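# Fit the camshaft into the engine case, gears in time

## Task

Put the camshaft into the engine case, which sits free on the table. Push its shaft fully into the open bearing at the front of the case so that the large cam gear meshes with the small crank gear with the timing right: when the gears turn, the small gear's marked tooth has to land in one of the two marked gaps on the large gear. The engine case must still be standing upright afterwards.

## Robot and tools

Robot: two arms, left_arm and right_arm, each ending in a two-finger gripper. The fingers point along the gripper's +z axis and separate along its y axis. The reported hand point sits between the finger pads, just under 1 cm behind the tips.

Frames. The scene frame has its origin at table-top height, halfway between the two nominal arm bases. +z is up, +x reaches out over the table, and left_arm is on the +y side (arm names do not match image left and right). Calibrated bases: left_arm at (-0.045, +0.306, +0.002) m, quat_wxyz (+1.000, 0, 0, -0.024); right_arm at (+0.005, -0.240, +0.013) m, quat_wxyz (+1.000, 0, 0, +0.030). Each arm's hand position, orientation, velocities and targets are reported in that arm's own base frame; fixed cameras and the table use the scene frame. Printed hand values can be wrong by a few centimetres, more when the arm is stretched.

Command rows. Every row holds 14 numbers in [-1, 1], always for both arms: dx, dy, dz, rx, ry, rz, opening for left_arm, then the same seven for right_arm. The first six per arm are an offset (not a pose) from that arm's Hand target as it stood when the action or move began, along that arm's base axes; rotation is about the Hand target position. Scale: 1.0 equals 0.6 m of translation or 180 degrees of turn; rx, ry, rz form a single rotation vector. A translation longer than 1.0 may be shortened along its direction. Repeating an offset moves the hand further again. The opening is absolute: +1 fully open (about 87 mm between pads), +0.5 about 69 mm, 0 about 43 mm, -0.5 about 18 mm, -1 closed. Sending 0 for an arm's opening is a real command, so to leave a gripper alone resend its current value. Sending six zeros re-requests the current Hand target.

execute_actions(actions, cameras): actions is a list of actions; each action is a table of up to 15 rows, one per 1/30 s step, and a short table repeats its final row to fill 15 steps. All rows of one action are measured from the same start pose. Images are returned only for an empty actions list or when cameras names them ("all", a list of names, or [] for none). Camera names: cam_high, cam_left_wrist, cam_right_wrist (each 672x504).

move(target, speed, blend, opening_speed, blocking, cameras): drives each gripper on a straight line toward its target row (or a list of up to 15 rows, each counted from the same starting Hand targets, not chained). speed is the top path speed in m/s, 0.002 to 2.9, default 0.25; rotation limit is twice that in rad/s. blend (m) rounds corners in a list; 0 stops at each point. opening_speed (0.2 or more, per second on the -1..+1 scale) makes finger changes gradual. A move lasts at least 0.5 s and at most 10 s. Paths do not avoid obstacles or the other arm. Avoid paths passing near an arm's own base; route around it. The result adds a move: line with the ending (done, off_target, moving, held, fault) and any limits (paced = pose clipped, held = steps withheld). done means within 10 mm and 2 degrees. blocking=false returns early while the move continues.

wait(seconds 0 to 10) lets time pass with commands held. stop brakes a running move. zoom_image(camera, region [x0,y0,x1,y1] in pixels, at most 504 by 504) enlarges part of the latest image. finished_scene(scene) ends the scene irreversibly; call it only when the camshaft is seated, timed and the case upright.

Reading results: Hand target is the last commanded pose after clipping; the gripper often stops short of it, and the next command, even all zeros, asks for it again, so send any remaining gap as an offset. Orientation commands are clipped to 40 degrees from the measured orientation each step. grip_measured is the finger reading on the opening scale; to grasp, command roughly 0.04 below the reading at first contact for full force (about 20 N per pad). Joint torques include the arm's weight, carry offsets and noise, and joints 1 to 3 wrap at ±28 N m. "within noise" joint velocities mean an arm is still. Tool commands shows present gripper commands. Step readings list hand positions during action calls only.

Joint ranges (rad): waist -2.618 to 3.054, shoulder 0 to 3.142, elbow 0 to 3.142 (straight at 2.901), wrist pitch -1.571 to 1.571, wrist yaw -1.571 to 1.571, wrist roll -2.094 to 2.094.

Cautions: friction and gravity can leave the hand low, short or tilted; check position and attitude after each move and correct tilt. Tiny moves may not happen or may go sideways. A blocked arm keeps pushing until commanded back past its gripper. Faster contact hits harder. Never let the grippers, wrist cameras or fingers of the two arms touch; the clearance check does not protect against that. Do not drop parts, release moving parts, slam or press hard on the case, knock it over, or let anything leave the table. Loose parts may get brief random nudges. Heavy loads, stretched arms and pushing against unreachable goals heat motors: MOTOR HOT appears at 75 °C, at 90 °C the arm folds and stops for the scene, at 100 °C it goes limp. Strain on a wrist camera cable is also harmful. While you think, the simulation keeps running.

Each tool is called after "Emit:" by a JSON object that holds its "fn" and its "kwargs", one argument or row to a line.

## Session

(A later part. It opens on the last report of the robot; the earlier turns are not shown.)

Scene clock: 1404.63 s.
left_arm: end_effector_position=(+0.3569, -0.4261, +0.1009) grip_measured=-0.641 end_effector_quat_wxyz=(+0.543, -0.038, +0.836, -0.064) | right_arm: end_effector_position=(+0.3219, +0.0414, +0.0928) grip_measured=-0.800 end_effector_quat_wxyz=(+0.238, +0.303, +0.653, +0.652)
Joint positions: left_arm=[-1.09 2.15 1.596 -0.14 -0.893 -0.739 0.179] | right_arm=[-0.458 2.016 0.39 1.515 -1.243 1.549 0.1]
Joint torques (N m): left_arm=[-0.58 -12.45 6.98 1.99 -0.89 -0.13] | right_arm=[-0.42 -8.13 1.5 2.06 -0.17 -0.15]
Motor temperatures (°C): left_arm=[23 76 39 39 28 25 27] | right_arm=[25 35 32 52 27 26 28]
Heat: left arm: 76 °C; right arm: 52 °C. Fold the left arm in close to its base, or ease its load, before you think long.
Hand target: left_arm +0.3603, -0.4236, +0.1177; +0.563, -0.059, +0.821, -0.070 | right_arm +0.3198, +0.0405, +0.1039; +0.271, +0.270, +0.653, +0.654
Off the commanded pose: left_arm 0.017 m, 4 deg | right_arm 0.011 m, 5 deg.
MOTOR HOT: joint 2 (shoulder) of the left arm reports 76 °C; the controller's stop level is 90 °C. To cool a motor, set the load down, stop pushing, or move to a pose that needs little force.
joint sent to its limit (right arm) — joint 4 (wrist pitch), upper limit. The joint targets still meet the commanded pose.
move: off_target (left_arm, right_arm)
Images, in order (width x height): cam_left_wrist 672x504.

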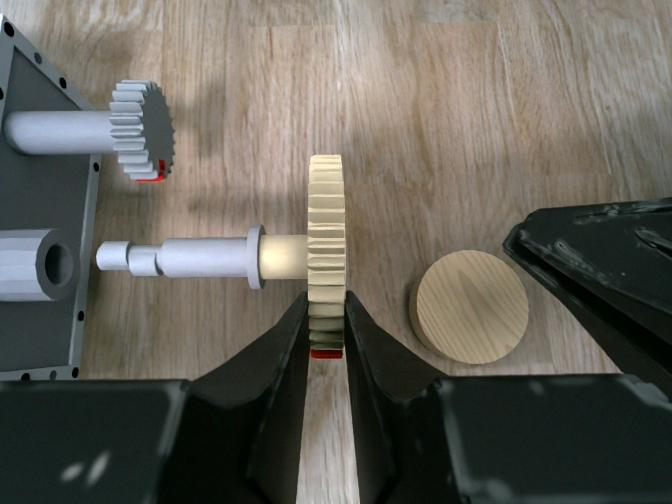

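Emit:
{"fn": "move", "kwargs": {
  "target": [
    [-0.006,0.045,0,0,0,0,-0.8,0,0,0,0,0,0,-0.8]
  ],
  "speed": 0.06,
  "cameras": ["cam_left_wrist","cam_right_wrist"]
}}

Scene clock: 1412.30 s.
left_arm: end_effector_position=(+0.3467, -0.4053, +0.0833) grip_measured=-0.641 end_effector_quat_wxyz=(+0.536, -0.033, +0.841, -0.062) | right_arm: end_effector_position=(+0.3219, +0.0414, +0.0928) grip_measured=-0.800 end_effector_quat_wxyz=(+0.238, +0.303, +0.653, +0.652)
Joint positions: left_arm=[-1.084 2.092 1.445 -0.064 -0.877 -0.739 0.179] | right_arm=[-0.458 2.016 0.39 1.515 -1.243 1.549 0.1]
Joint torques (N m): left_arm=[0.96 -14.69 6.87 1.97 -0.91 0.06] | right_arm=[-0.4 -8.13 1.51 2.06 -0.17 -0.16]
Motor temperatures (°C): left_arm=[23 76 38 40 28 25 27] | right_arm=[25 35 32 52 27 26 28]
Heat: left arm: 76 °C; right arm: 52 °C. Fold the left arm in close to its base, or ease its load, before you think long.
Hand target: left_arm +0.3566, -0.3965, +0.1176; +0.563, -0.059, +0.821, -0.070 | right_arm +0.3198, +0.0405, +0.1039; +0.271, +0.270, +0.653, +0.654
Off the commanded pose: left_arm 0.037 m, 5 deg | right_arm 0.011 m, 5 deg.
MOTOR HOT: still on. Joint 2 (shoulder) of the left arm reports 76 °C.
joint sent to its limit (right arm) — joint 4 (wrist pitch), upper limit. The joint targets still meet the commanded pose.
move: off_target (left_arm, right_arm)
Images, in order (width x height): cam_left_wrist 672x504, cam_right_wrist 672x504.

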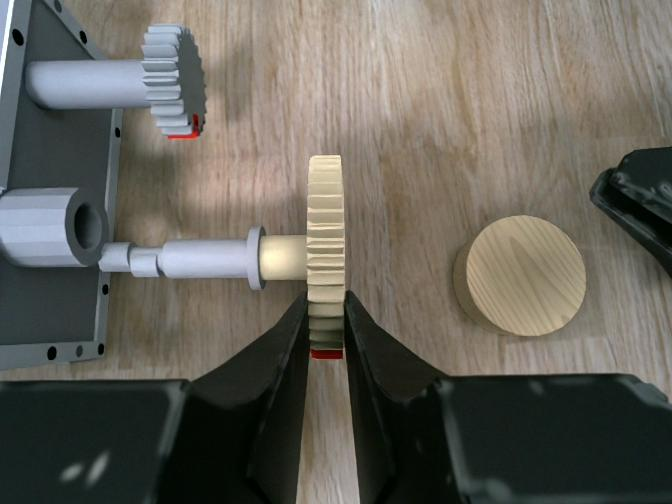

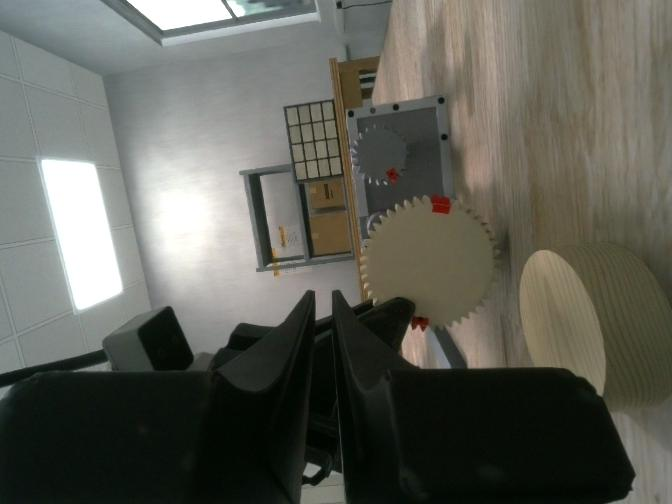

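Emit:
{"fn": "move", "kwargs": {
  "target": [
    [-0.02,-0.03,0.08,0,0,0,-0.8,0,0,0,0,0,0,-0.8],
    [-0.095,0.16,0.11,0,0,0,-0.8,0,0,0,0,0,0,-0.8]
  ],
  "speed": 0.2,
  "blend": 0.02,
  "cameras": ["all"]
}}

Scene clock: 1439.07 s.
left_arm: end_effector_position=(+0.2974, -0.3079, +0.1716) grip_measured=-0.641 end_effector_quat_wxyz=(+0.549, -0.047, +0.832, -0.070) | right_arm: end_effector_position=(+0.3219, +0.0414, +0.0928) grip_measured=-0.800 end_effector_quat_wxyz=(+0.238, +0.303, +0.653, +0.652)
Joint positions: left_arm=[-1.087 1.584 1.129 -0.22 -0.901 -0.744 0.179] | right_arm=[-0.458 2.016 0.39 1.515 -1.243 1.549 0.1]
Joint torques (N m): left_arm=[0.01 -8.69 6.91 1.85 -0.72 0.03] | right_arm=[-0.39 -8.13 1.5 2.06 -0.17 -0.16]
Motor temperatures (°C): left_arm=[23 77 37 40 28 25 28] | right_arm=[25 35 32 53 27 26 28]
Heat: left arm: 77 °C; right arm: 53 °C. Fold the left arm in close to its base, or ease its load, before you think long.
Hand target: left_arm +0.2996, -0.3006, +0.1836; +0.563, -0.059, +0.821, -0.070 | right_arm +0.3198, +0.0405, +0.1039; +0.271, +0.270, +0.653, +0.654
Off the commanded pose: left_arm 0.014 m, 2 deg | right_arm 0.011 m, 5 deg.
MOTOR HOT: still on. Joint 2 (shoulder) of the left arm reports 77 °C.
joint sent to its limit (right arm) — joint 4 (wrist pitch), upper limit. The joint targets still meet the commanded pose.
move: off_target (left_arm, right_arm)

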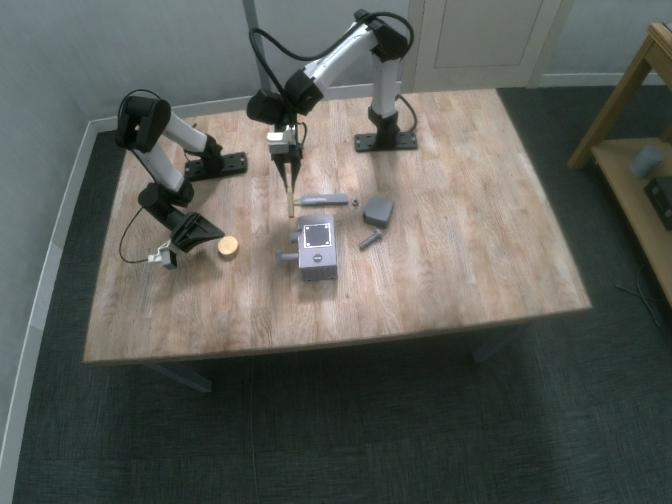

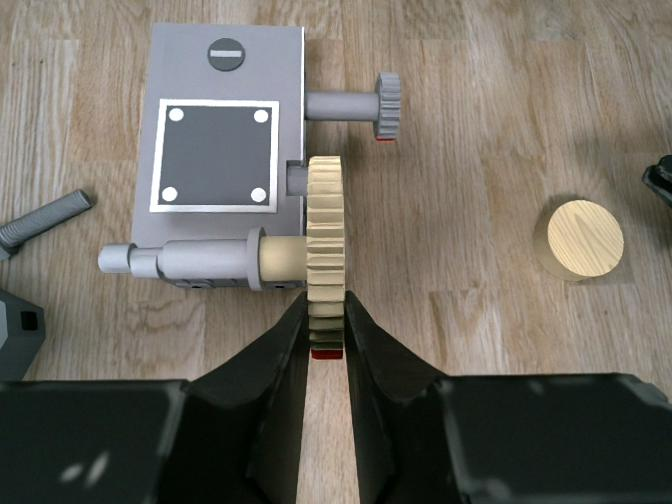

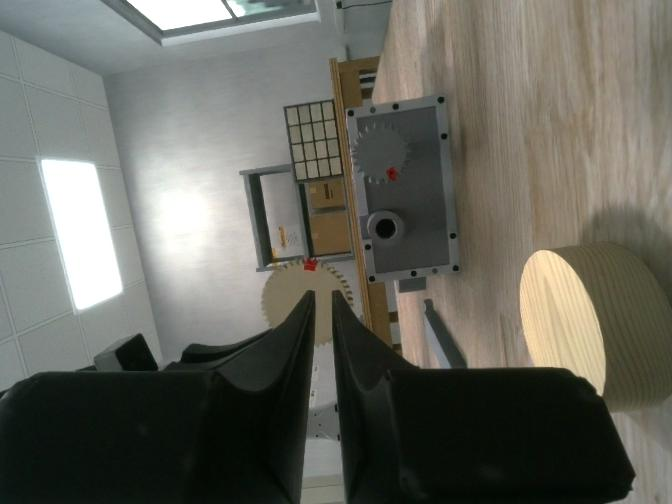

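Emit:
{"fn": "move", "kwargs": {
  "target": [
    [-0.01,0.01,0.05,0.018,0.148,-0.007,-0.8,0,0,0,0,0,0,-0.8]
  ],
  "speed": 0.15,
  "cameras": ["all"]
}}

Scene clock: 1477.90 s.
left_arm: end_effector_position=(+0.2898, -0.2938, +0.2084) grip_measured=-0.641 end_effector_quat_wxyz=(+0.357, -0.041, +0.932, -0.037) | right_arm: end_effector_position=(+0.3219, +0.0414, +0.0928) grip_measured=-0.800 end_effector_quat_wxyz=(+0.238, +0.303, +0.653, +0.652)
Joint positions: left_arm=[-0.947 1.745 1.733 -1.041 -0.546 -0.887 0.179] | right_arm=[-0.458 2.016 0.39 1.515 -1.243 1.549 0.1]
Joint torques (N m): left_arm=[0.17 -6.23 10.71 1.16 -0.41 -0.16] | right_arm=[-0.4 -8.16 1.52 2.06 -0.18 -0.16]
Motor temperatures (°C): left_arm=[23 63 36 40 28 25 28] | right_arm=[25 35 31 53 27 26 28]
Heat: left arm: 63 °C; right arm: 53 °C.
Hand target: left_arm +0.2935, -0.2946, +0.2136; +0.359, -0.049, +0.931, -0.038 | right_arm +0.3198, +0.0405, +0.1039; +0.271, +0.270, +0.653, +0.654
Off the commanded pose: left_arm 0.006 m, 1 deg | right_arm 0.011 m, 5 deg.
MOTOR HOT: cleared for the motors of the left arm.
joint sent to its limit (right arm) — joint 4 (wrist pitch), upper limit. The joint targets still meet the commanded pose.
move: off_target (right_arm)

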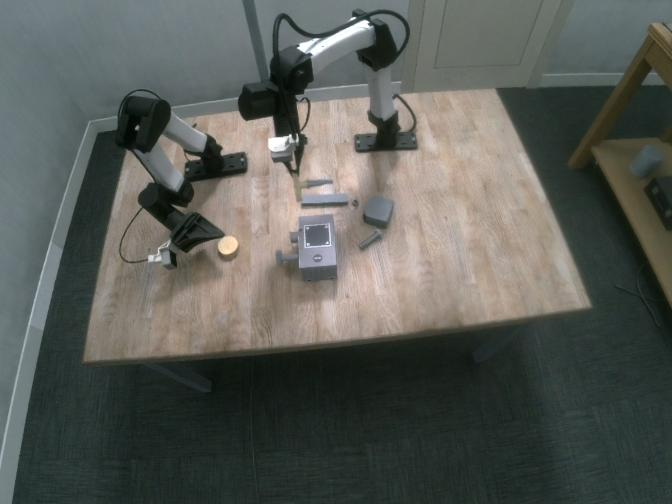

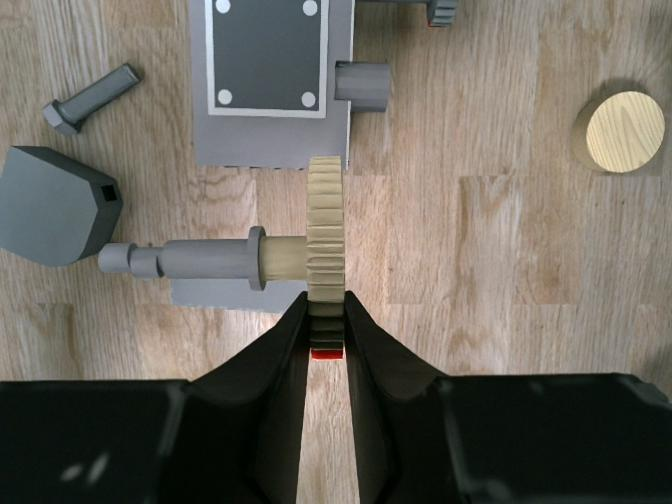

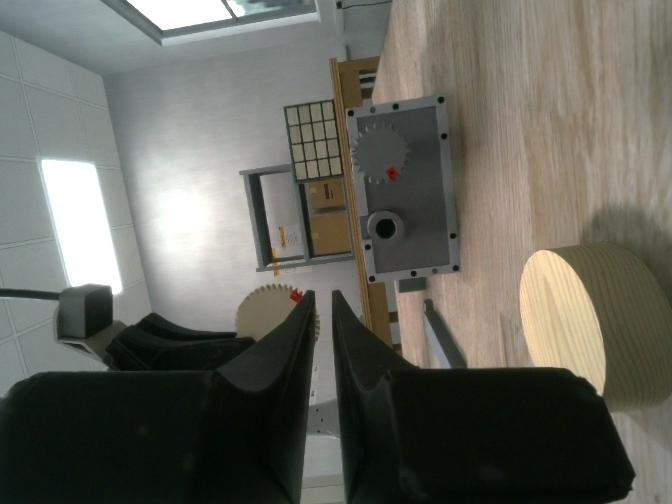

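Emit:
{"fn": "move", "kwargs": {
  "target": [
    [0.086,-0.05,0.01,0.006,0.05,-0.002,-0.8,0,0,0,0,0,0,-0.8],
    [0.086,-0.05,0.01,0.006,0.05,-0.002,-0.8,-0.17,0.1,0.03,0,0,0,-0.8]
  ],
  "speed": 0.2,
  "cameras": ["all"]
}}

Scene clock: 1507.33 s.
left_arm: end_effector_position=(+0.3453, -0.3247, +0.2199) grip_measured=-0.641 end_effector_quat_wxyz=(+0.289, -0.050, +0.956, -0.030) | right_arm: end_effector_position=(+0.2192, +0.0984, +0.1233) grip_measured=-0.800 end_effector_quat_wxyz=(+0.241, +0.262, +0.681, +0.640)
Joint positions: left_arm=[-0.84 2.194 2.484 -1.421 -0.404 -0.852 0.179] | right_arm=[-0.422 1.282 0.01 1.058 -1.258 1.373 0.1]
Joint torques (N m): left_arm=[-0.28 -8.54 9.62 0.99 -0.26 0] | right_arm=[0.91 -2.45 3.08 1.38 -0.02 -0.19]
Motor temperatures (°C): left_arm=[23 56 42 38 27 25 28] | right_arm=[25 35 31 53 27 26 27]
Heat: left arm: 56 °C; right arm: 53 °C.
Hand target: left_arm +0.3452, -0.3245, +0.2197; +0.285, -0.045, +0.957, -0.026 | right_arm +0.2178, +0.1005, +0.1219; +0.271, +0.270, +0.653, +0.654
Off the commanded pose: left_arm 0.000 m, 1 deg | right_arm 0.003 m, 5 deg.
joint sent to its limit (right arm) — joint 3 (elbow), lower limit, where the elbow is as bent as it goes. The joint targets are off in orientation, not in position.
move: off_target (right_arm)

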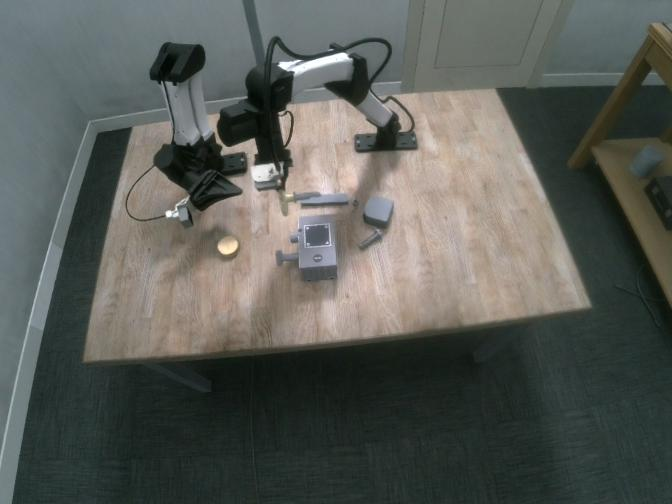

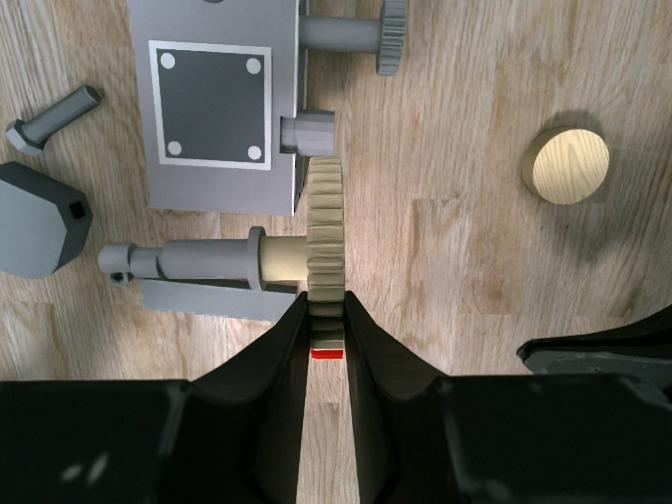

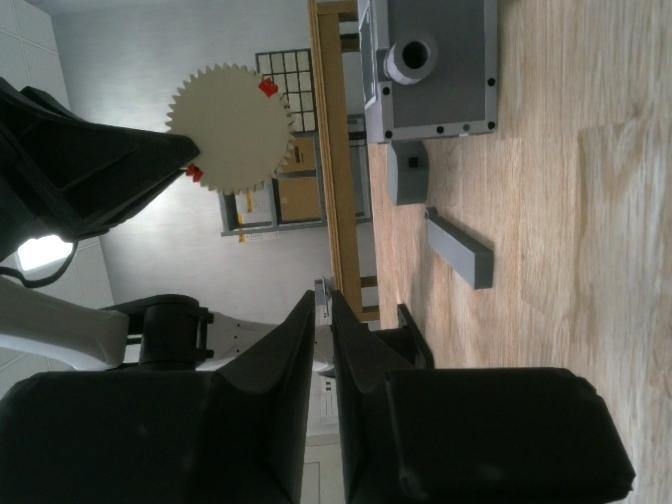

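Emit:
{"fn": "zoom_image", "kwargs": {
  "camera": "cam_right_wrist",
  "region": [330, 0, 510, 150]
}}

Emit:
{"fn": "zoom_image", "kwargs": {
  "camera": "cam_left_wrist",
  "region": [90, 90, 370, 330]
}}

Scaled by 2.800 from the camera's 672x504 image, which has a finer 960x720 frame.

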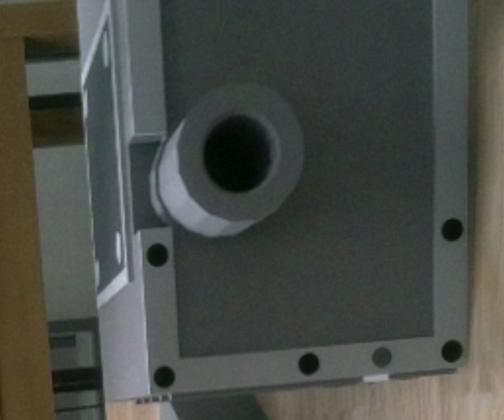

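Scaled by 1.800 from the camera's 672x504 image, which has a finer 960x720 frame.

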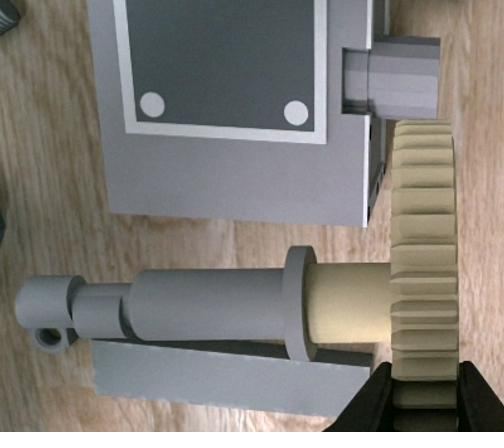

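Emit:
{"fn": "move", "kwargs": {
  "target": [
    [0,0,0,0,0,0,-0.8,0.02,0.033,-0.02,-0.472,-0.195,-0.196,-0.4],
    [0,0,0,0,0,0,-0.8,0.029,0.266,0.0935,0.9165,0.3637,-0.0062,0.1]
  ],
  "speed": 0.25,
  "blend": 0.02,
  "cameras": ["all"]
}}

Scene clock: 1561.97 s.
left_arm: end_effector_position=(+0.3453, -0.3247, +0.2199) grip_measured=-0.641 end_effector_quat_wxyz=(+0.289, -0.050, +0.956, -0.030) | right_arm: end_effector_position=(+0.2369, +0.2574, +0.1760) grip_measured=+0.100 end_effector_quat_wxyz=(+0.474, -0.511, +0.491, -0.523)
Joint positions: left_arm=[-0.84 2.194 2.484 -1.421 -0.404 -0.852 0.179] | right_arm=[1.368 1.791 0.66 1.112 1.396 -1.621 0.55]
Joint torques (N m): left_arm=[-0.28 -8.54 9.61 0.99 -0.26 0] | right_arm=[0.83 -5.61 4.81 1.58 0.14 -0.03]
Motor temperatures (°C): left_arm=[23 56 43 35 27 25 28] | right_arm=[25 32 32 47 27 26 27]
Heat: left arm: 56 °C; right arm: 47 °C.
Hand target: left_arm +0.3452, -0.3245, +0.2197; +0.285, -0.045, +0.957, -0.026 | right_arm +0.2352, +0.2601, +0.1781; +0.482, -0.503, +0.495, -0.520
Off the commanded pose: left_arm 0.000 m, 1 deg | right_arm 0.004 m, 1 deg.
move: done

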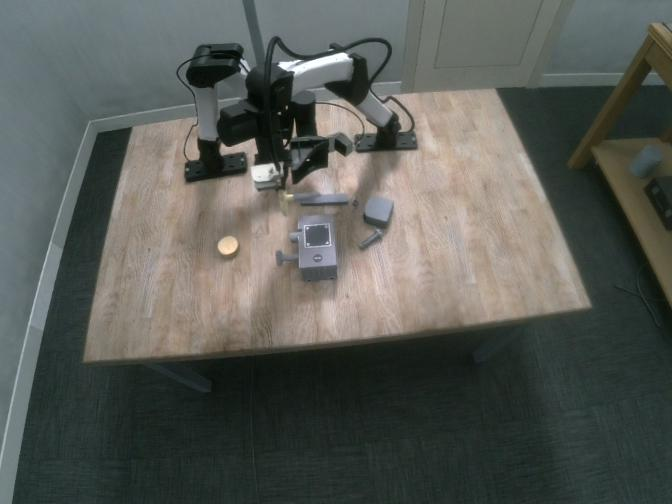

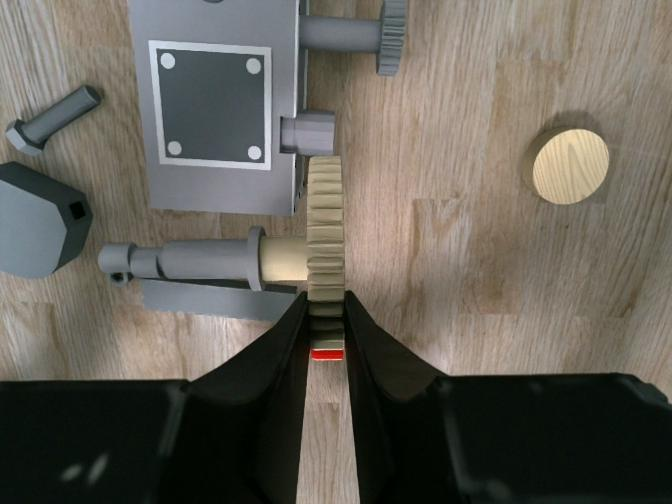

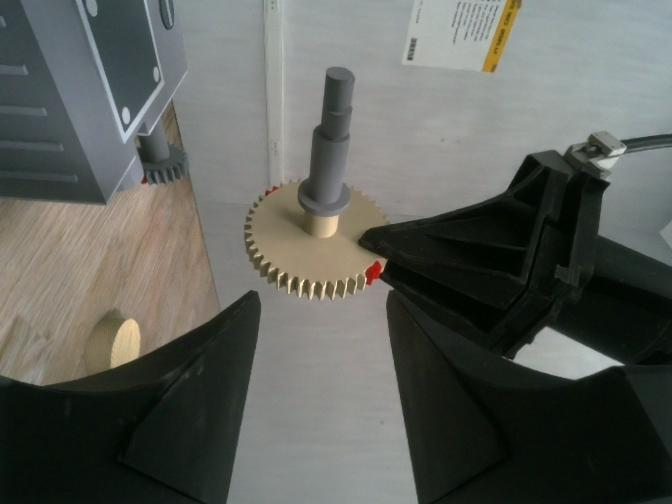

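Emit:
{"fn": "move", "kwargs": {
  "target": [
    [0,0,0,0,0,0,-0.8,0.09,0.004,0,0.039,0,0,0.1]
  ],
  "speed": 0.12,
  "cameras": ["cam_right_wrist"]
}}

Scene clock: 1579.40 s.
left_arm: end_effector_position=(+0.3453, -0.3247, +0.2199) grip_measured=-0.641 end_effector_quat_wxyz=(+0.289, -0.050, +0.956, -0.030) | right_arm: end_effector_position=(+0.2853, +0.2574, +0.1744) grip_measured=+0.100 end_effector_quat_wxyz=(+0.504, -0.479, +0.522, -0.494)
Joint positions: left_arm=[-0.84 2.194 2.484 -1.421 -0.404 -0.852 0.179] | right_arm=[1.221 1.824 0.723 1.092 1.254 -1.509 0.55]
Joint torques (N m): left_arm=[-0.28 -8.55 9.61 0.99 -0.27 0] | right_arm=[-0.32 -6.22 6.15 1.37 -0.04 0.08]
Motor temperatures (°C): left_arm=[23 56 43 35 27 25 28] | right_arm=[25 32 33 47 27 26 27]
Heat: left arm: 56 °C; right arm: 47 °C.
Hand target: left_arm +0.3452, -0.3245, +0.2197; +0.285, -0.045, +0.957, -0.026 | right_arm +0.2892, +0.2624, +0.1780; +0.512, -0.472, +0.526, -0.488
Off the commanded pose: left_arm 0.000 m, 1 deg | right_arm 0.007 m, 1 deg.
move: done
Images, in order (width x height): cam_right_wrist 672x504.

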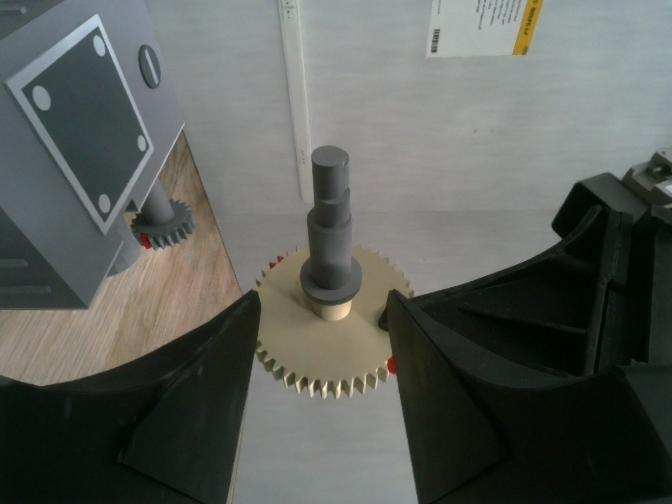

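Emit:
{"fn": "move", "kwargs": {
  "target": [
    [0,0,0,0,0,0,-0.8,0.078,-0.019,0.009,0,0,0,0.1]
  ],
  "speed": 0.08,
  "cameras": ["cam_right_wrist","cam_left_wrist"]
}}

Scene clock: 1589.13 s.
left_arm: end_effector_position=(+0.3454, -0.3249, +0.2205) grip_measured=-0.641 end_effector_quat_wxyz=(+0.289, -0.050, +0.956, -0.031) | right_arm: end_effector_position=(+0.3310, +0.2468, +0.1796) grip_measured=+0.100 end_effector_quat_wxyz=(+0.504, -0.479, +0.523, -0.493)
Joint positions: left_arm=[-0.84 2.194 2.487 -1.421 -0.404 -0.852 0.179] | right_arm=[1.08 1.831 0.767 1.053 1.113 -1.506 0.55]
Joint torques (N m): left_arm=[-0.28 -8.53 9.46 0.99 -0.27 0] | right_arm=[-0.42 -6.32 6.32 1.43 -0.03 0.11]
Motor temperatures (°C): left_arm=[23 55 43 34 27 25 28] | right_arm=[25 33 34 47 27 26 27]
Heat: left arm: 55 °C; right arm: 47 °C.
Hand target: left_arm +0.3452, -0.3246, +0.2197; +0.285, -0.045, +0.957, -0.026 | right_arm +0.3360, +0.2512, +0.1835; +0.512, -0.472, +0.526, -0.488
Off the commanded pose: left_arm 0.001 m, 1 deg | right_arm 0.008 m, 1 deg.
move: done
Images, in order (width x height): cam_left_wrist 672x504, cam_right_wrist 672x504.

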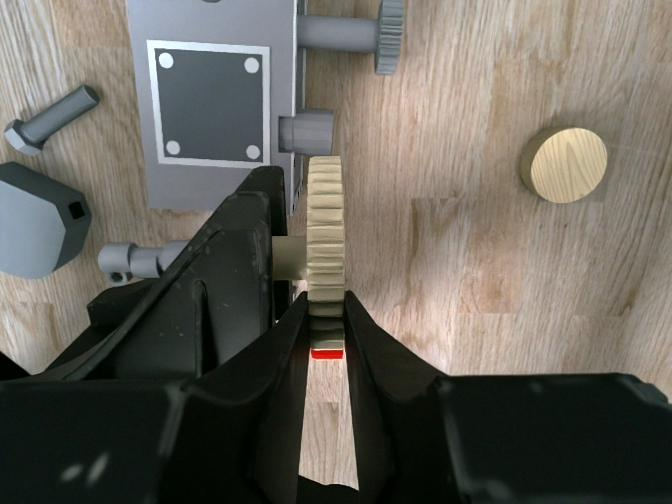

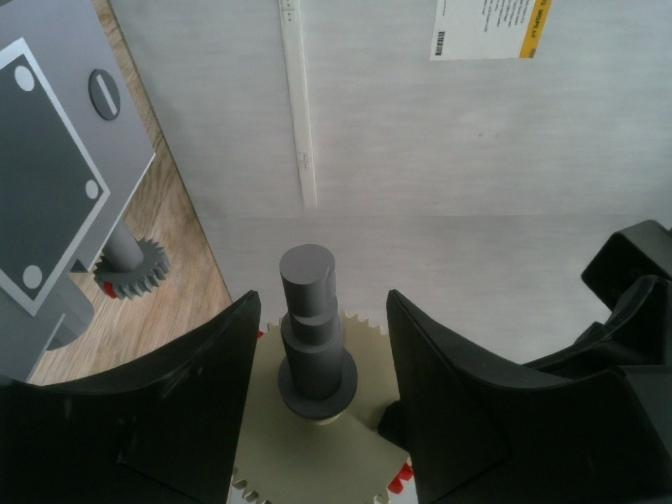

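Emit:
{"fn": "move", "kwargs": {
  "target": [
    [0,0,0,0,0,0,-0.8,0.002,0.017,-0.005,0,0,0,0.1],
    [0,0,0,0,0,0,-0.8,0.002,0.017,-0.005,0,0,0,-0.8]
  ],
  "speed": 0.06,
  "opening_speed": 0.5,
  "cameras": ["cam_right_wrist","cam_left_wrist"]
}}

Scene clock: 1605.03 s.
left_arm: end_effector_position=(+0.3451, -0.3252, +0.2190) grip_measured=-0.641 end_effector_quat_wxyz=(+0.287, -0.049, +0.956, -0.030) | right_arm: end_effector_position=(+0.3357, +0.2555, +0.1769) grip_measured=-0.427 end_effector_quat_wxyz=(+0.505, -0.479, +0.523, -0.493)
Joint positions: left_arm=[-0.84 2.197 2.487 -1.423 -0.402 -0.852 0.179] | right_arm=[1.08 1.869 0.806 1.053 1.113 -1.505 0.286]
Joint torques (N m): left_arm=[-0.28 -8.77 9.48 1 -0.29 0] | right_arm=[0.57 -6.65 6.26 1.45 0.07 0.1]
Motor temperatures (°C): left_arm=[23 55 42 34 27 25 28] | right_arm=[25 33 35 45 27 26 27]
Heat: left arm: 55 °C; right arm: 45 °C.
Hand target: left_arm +0.3452, -0.3246, +0.2196; +0.285, -0.045, +0.957, -0.026 | right_arm +0.3371, +0.2613, +0.1804; +0.512, -0.472, +0.526, -0.488
Off the commanded pose: left_arm 0.001 m, 1 deg | right_arm 0.007 m, 1 deg.
move: done
Images, in order (width x height): cam_left_wrist 672x504, cam_right_wrist 672x504.

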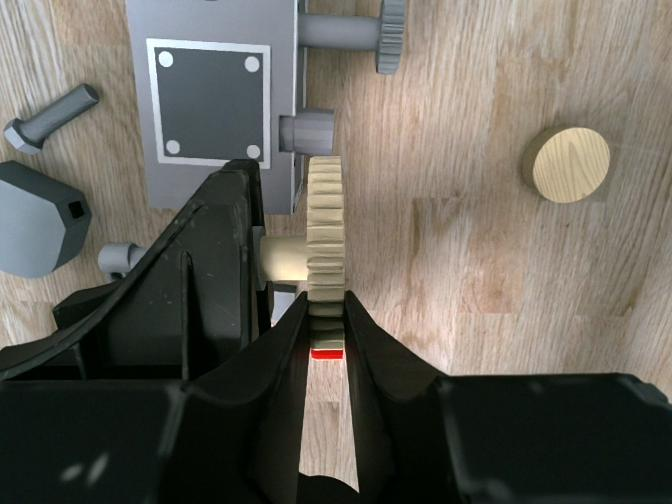

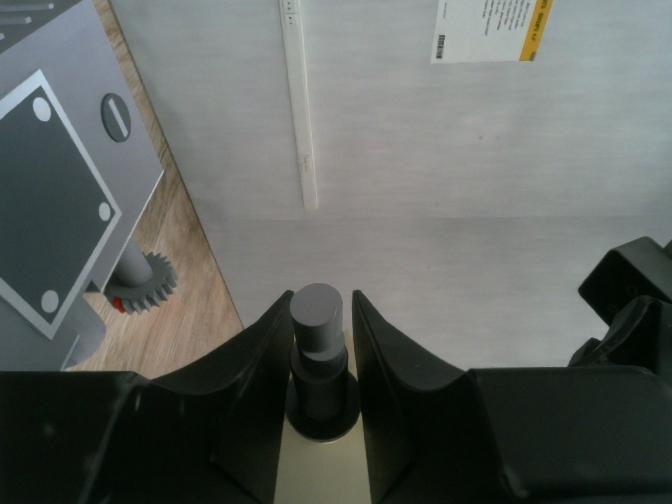

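Emit:
{"fn": "move", "kwargs": {
  "target": [
    [0,0,0,0,0,0,-0.8,0,0,0,0,0,0,-0.1],
    [0,0,0,0,0,0,-0.8,0.002,0.022,0,0,0,0,-0.1],
    [0,0,0,0,0,0,-0.8,0.002,0.022,0,0,0,0,-0.8]
  ],
  "speed": 0.06,
  "opening_speed": 0.5,
  "cameras": ["cam_right_wrist","cam_left_wrist"]
}}

Scene clock: 1614.53 s.
left_arm: end_effector_position=(+0.3448, -0.3251, +0.2183) grip_measured=-0.641 end_effector_quat_wxyz=(+0.286, -0.049, +0.957, -0.029) | right_arm: end_effector_position=(+0.3380, +0.2684, +0.1767) grip_measured=-0.638 end_effector_quat_wxyz=(+0.505, -0.480, +0.522, -0.493)
Joint positions: left_arm=[-0.84 2.198 2.487 -1.424 -0.401 -0.852 0.179] | right_arm=[1.091 1.906 0.858 1.036 1.121 -1.506 0.181]
Joint torques (N m): left_arm=[-0.29 -8.85 9.5 1.01 -0.31 0] | right_arm=[0.84 -7.01 6.38 1.44 0.13 0.11]
Heat: left arm: 54 °C; right arm: 45 °C.
Hand target: left_arm +0.3452, -0.3246, +0.2196; +0.285, -0.045, +0.957, -0.026 | right_arm +0.3384, +0.2744, +0.1804; +0.512, -0.472, +0.526, -0.488
Off the commanded pose: left_arm 0.002 m, 1 deg | right_arm 0.007 m, 1 deg.
move: done
Images, in order (width x height): cam_left_wrist 672x504, cam_right_wrist 672x504.

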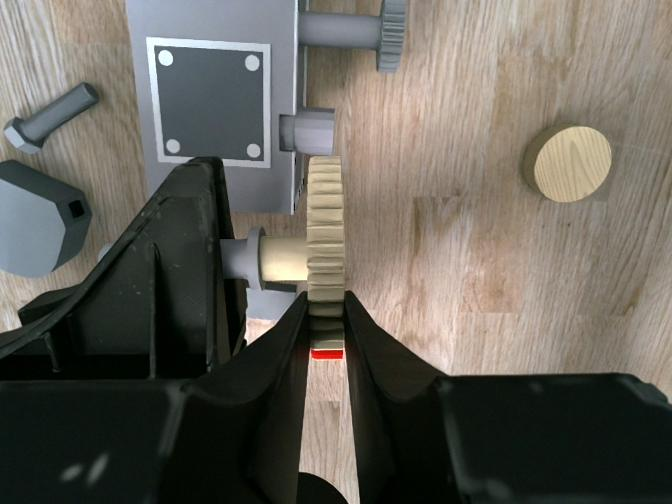

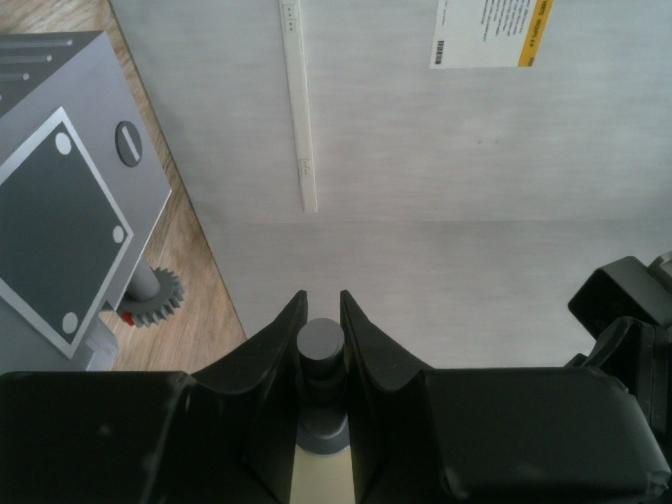

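Emit:
{"fn": "move", "kwargs": {
  "target": [
    [0,0,0,0,0,0,-0.8,0,0,0,0,0,0,0],
    [0,0,0,0,0,0,-0.8,-0.17,0.005,0,0,0,0,0],
    [0.05,0,0,0,0,0,-0.8,-0.16,-0.115,-0.044,0.4865,-0.0889,0.065,0]
  ],
  "speed": 0.15,
  "cameras": ["all"]
}}

Scene clock: 1692.63 s.
left_arm: end_effector_position=(+0.3807, -0.3345, +0.2259) grip_measured=-0.641 end_effector_quat_wxyz=(+0.309, -0.052, +0.948, -0.054) | right_arm: end_effector_position=(+0.2416, +0.2076, +0.1438) grip_measured=+0.000 end_effector_quat_wxyz=(+0.730, -0.013, +0.683, -0.009)
Joint positions: left_arm=[-0.796 2.376 2.816 -1.487 -0.383 -0.801 0.179] | right_arm=[1.273 1.574 0.277 1.513 1.259 -0.239 0.5]
Joint torques (N m): left_arm=[0.35 -9.25 8.99 0.68 -0.22 0.03] | right_arm=[-0.49 -5.08 2.63 1.86 -0.15 0.04]
Heat: left arm: 52 °C; right arm: 45 °C.
Hand target: left_arm +0.3753, -0.3245, +0.2196; +0.285, -0.045, +0.957, -0.026 | right_arm +0.2424, +0.2055, +0.1540; +0.799, +0.031, +0.601, +0.004
Off the commanded pose: left_arm 0.013 m, 4 deg | right_arm 0.010 m, 13 deg.
joint sent to its limit (right arm) — joint 4 (wrist pitch), upper limit. The joint targets are off in orientation, not in position.
move: off_target (left_arm, right_arm)

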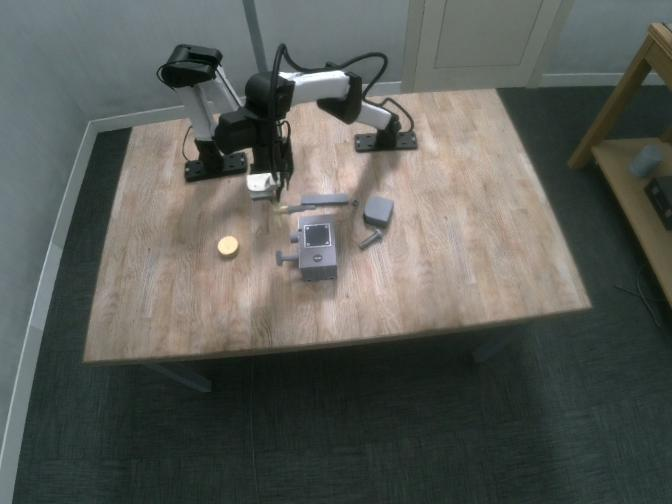

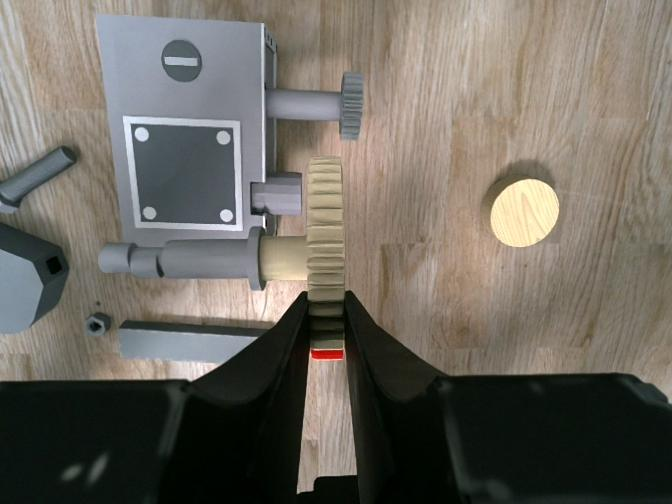

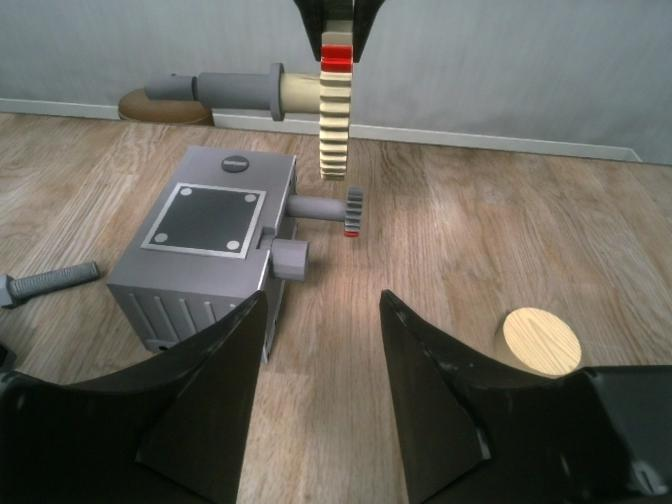

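Emit:
{"fn": "move", "kwargs": {
  "target": [
    [-0.09,0.04,0,-0.005,0.115,-0.01,-0.8,0,0,0,0,0,0,0]
  ],
  "speed": 0.15,
  "cameras": ["all"]
}}

Scene clock: 1722.83 s.
left_arm: end_effector_position=(+0.3387, -0.3172, +0.2030) grip_measured=-0.641 end_effector_quat_wxyz=(+0.171, -0.041, +0.981, -0.086) | right_arm: end_effector_position=(+0.2416, +0.2076, +0.1438) grip_measured=+0.000 end_effector_quat_wxyz=(+0.730, -0.013, +0.683, -0.009)
Joint positions: left_arm=[-0.732 2.233 2.519 -1.488 -0.113 -0.795 0.179] | right_arm=[1.273 1.574 0.277 1.513 1.259 -0.238 0.5]
Joint torques (N m): left_arm=[0.28 -14.24 5.72 0.37 0.04 0.02] | right_arm=[-0.44 -5.07 2.65 1.87 -0.14 0.03]
Motor temperatures (°C): left_arm=[23 55 43 31 27 25 28] | right_arm=[25 33 33 47 27 26 28]
Heat: left arm: 55 °C; right arm: 47 °C.
Hand target: left_arm +0.3212, -0.3006, +0.2197; +0.108, -0.036, +0.993, -0.029 | right_arm +0.2424, +0.2055, +0.1540; +0.799, +0.031, +0.601, +0.004
Off the commanded pose: left_arm 0.029 m, 10 deg | right_arm 0.010 m, 13 deg.
joint sent to its limit (left arm) — joint 4 (wrist pitch), lower limit. The joint targets are off in orientation, not in position.
joint sent to its limit (right arm) — joint 4 (wrist pitch), upper limit. The joint targets are off in orientation, not in position.
move: off_target (left_arm, right_arm)

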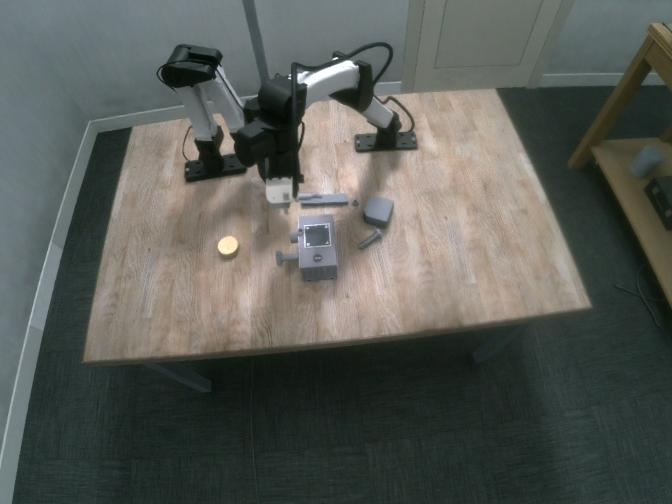

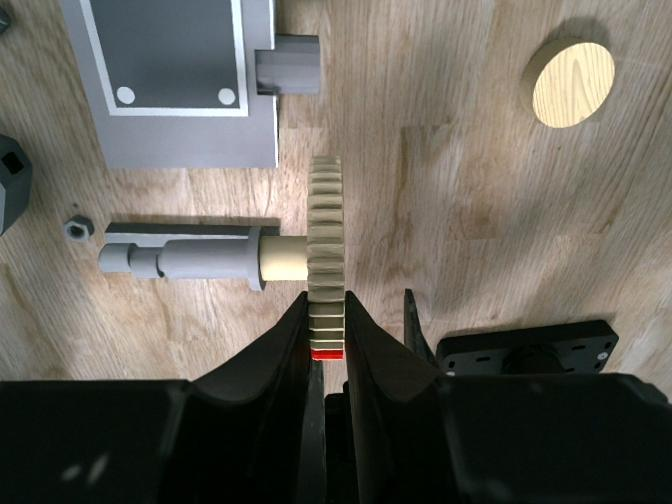

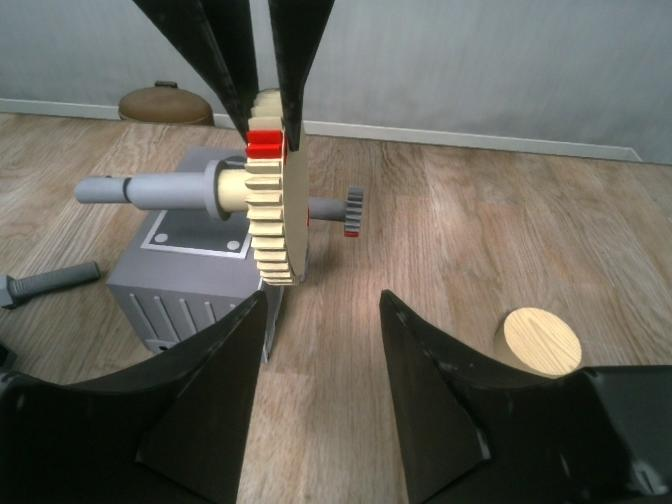

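Emit:
{"fn": "move", "kwargs": {
  "target": [
    [0,0,0,0,0,0,-0.8,-0.03,0.058,0.022,-0.0272,0.0912,-0.0218,0]
  ],
  "speed": 0.12,
  "cameras": ["cam_right_wrist"]
}}

Scene clock: 1748.80 s.
left_arm: end_effector_position=(+0.3386, -0.3173, +0.2030) grip_measured=-0.641 end_effector_quat_wxyz=(+0.170, -0.041, +0.981, -0.087) | right_arm: end_effector_position=(+0.2248, +0.2359, +0.1570) grip_measured=+0.000 end_effector_quat_wxyz=(+0.707, +0.001, +0.704, -0.068)
Joint positions: left_arm=[-0.732 2.233 2.519 -1.488 -0.113 -0.795 0.179] | right_arm=[1.378 1.563 0.492 1.15 1.475 -0.173 0.5]
Joint torques (N m): left_arm=[0.27 -14.26 5.72 0.36 0.05 0.02] | right_arm=[0.62 -6.2 5.93 1.08 0.09 0.01]
Motor temperatures (°C): left_arm=[23 67 40 30 26 25 28] | right_arm=[25 32 33 47 27 26 28]
Heat: left arm: 67 °C; right arm: 47 °C.
Hand target: left_arm +0.3212, -0.3006, +0.2197; +0.108, -0.036, +0.993, -0.029 | right_arm +0.2244, +0.2403, +0.1672; +0.705, +0.017, +0.707, -0.053
Off the commanded pose: left_arm 0.029 m, 10 deg | right_arm 0.011 m, 3 deg.
joint sent to its limit (left arm) — joint 4 (wrist pitch), lower limit. The joint targets are off in orientation, not in position.
move: off_target (left_arm, right_arm)
Images, in order (width x height): cam_right_wrist 672x504.

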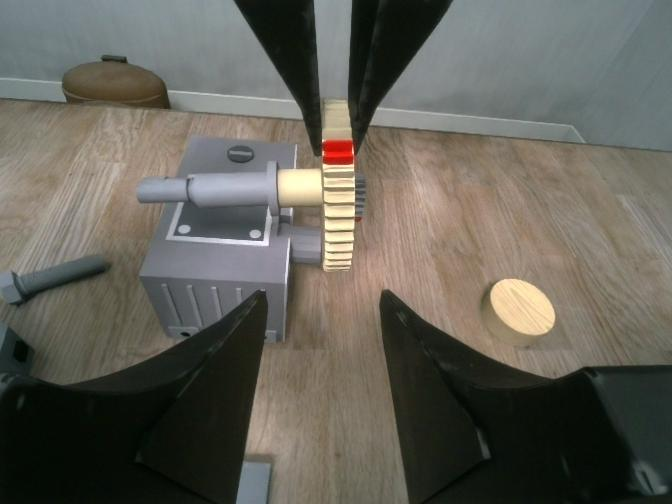

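Emit:
{"fn": "move", "kwargs": {
  "target": [
    [0,0,0,0,0,0,-0.8,0.065,-0.02,0.012,0,0,0,0],
    [0,0,0,0,0,0,-0.8,0.065,-0.02,0.012,0,0,0,-0.8]
  ],
  "speed": 0.1,
  "opening_speed": 0.6,
  "cameras": ["cam_right_wrist"]
}}

Scene clock: 1758.03 s.
left_arm: end_effector_position=(+0.3381, -0.3176, +0.2030) grip_measured=-0.641 end_effector_quat_wxyz=(+0.169, -0.038, +0.981, -0.088) | right_arm: end_effector_position=(+0.2600, +0.2252, +0.1614) grip_measured=-0.657 end_effector_quat_wxyz=(+0.701, +0.001, +0.710, -0.066)
Joint positions: left_arm=[-0.732 2.233 2.519 -1.488 -0.108 -0.789 0.179] | right_arm=[1.234 1.492 0.517 0.936 1.329 -0.054 0.172]
Joint torques (N m): left_arm=[0.27 -14.27 5.7 0.36 0 -0.04] | right_arm=[-0.49 -6.16 6.54 1.23 0.04 -0.03]
Motor temperatures (°C): left_arm=[23 70 40 29 26 25 28] | right_arm=[25 32 34 45 27 26 28]
Heat: left arm: 70 °C; right arm: 45 °C.
Hand target: left_arm +0.3212, -0.3006, +0.2197; +0.108, -0.036, +0.993, -0.029 | right_arm +0.2634, +0.2282, +0.1744; +0.705, +0.017, +0.707, -0.053
Off the commanded pose: left_arm 0.029 m, 10 deg | right_arm 0.014 m, 2 deg.
joint sent to its limit (left arm) — joint 4 (wrist pitch), lower limit. The joint targets are off in orientation, not in position.
move: off_target (left_arm, right_arm); target 2's new opening was sent with right_arm's hand 0.013 m and 3 deg from that target
Images, in order (width x height): cam_right_wrist 672x504.

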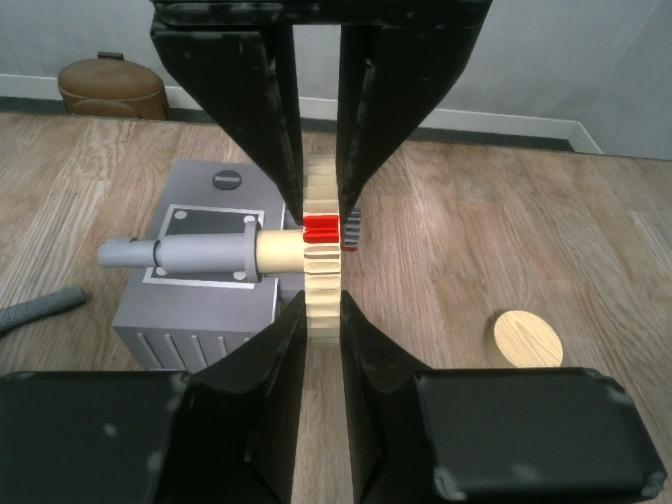

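Emit:
{"fn": "move", "kwargs": {
  "target": [
    [0.029,-0.028,-0.028,0,0,0,-0.2,0,0,0,0,0,0,-0.8],
    [-0.021,-0.008,0.115,0,0,0,-0.2,0,0,0,0,0,0,-0.8]
  ],
  "speed": 0.12,
  "opening_speed": 1.5,
  "cameras": ["cam_right_wrist","cam_high"]
}}

Scene clock: 1765.10 s.
left_arm: end_effector_position=(+0.3261, -0.3167, +0.2835) grip_measured=-0.200 end_effector_quat_wxyz=(+0.240, -0.039, +0.956, -0.162) | right_arm: end_effector_position=(+0.2596, +0.2239, +0.1585) grip_measured=-0.658 end_effector_quat_wxyz=(+0.697, -0.008, +0.713, -0.075)
Joint positions: left_arm=[-0.747 2.104 2.599 -1.488 -0.108 -0.797 0.4] | right_arm=[1.234 1.492 0.517 0.91 1.329 -0.054 0.171]
Joint torques (N m): left_arm=[-0.79 -11 6.43 0.74 -0.02 -0.14] | right_arm=[-0.49 -6.34 6.56 1.44 0.06 0.01]
Motor temperatures (°C): left_arm=[23 71 39 29 26 25 28] | right_arm=[25 33 34 45 27 26 28]
Heat: left arm: 71 °C; right arm: 45 °C.
Hand target: left_arm +0.3086, -0.3054, +0.2886; +0.108, -0.036, +0.993, -0.029 | right_arm +0.2634, +0.2282, +0.1744; +0.705, +0.017, +0.707, -0.053
Off the commanded pose: left_arm 0.021 m, 22 deg | right_arm 0.017 m, 4 deg.
joint sent to its limit (left arm) — joint 4 (wrist pitch), lower limit. The joint targets are off in orientation, not in position.
move: off_target (left_arm, right_arm)
Images, in order (width x height): cam_high 672x504, cam_right_wrist 672x504.

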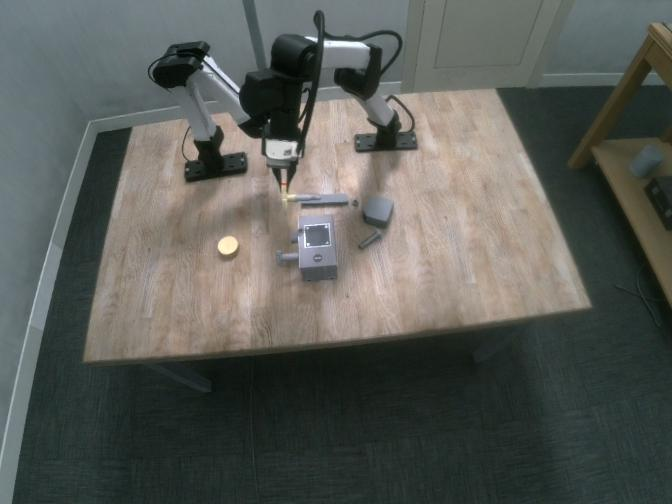

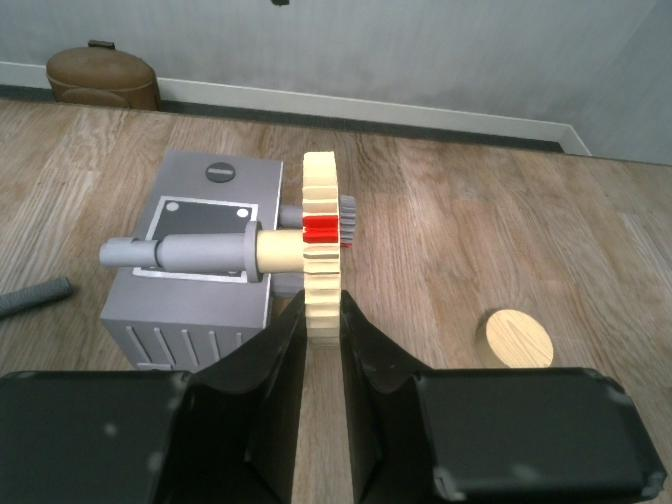

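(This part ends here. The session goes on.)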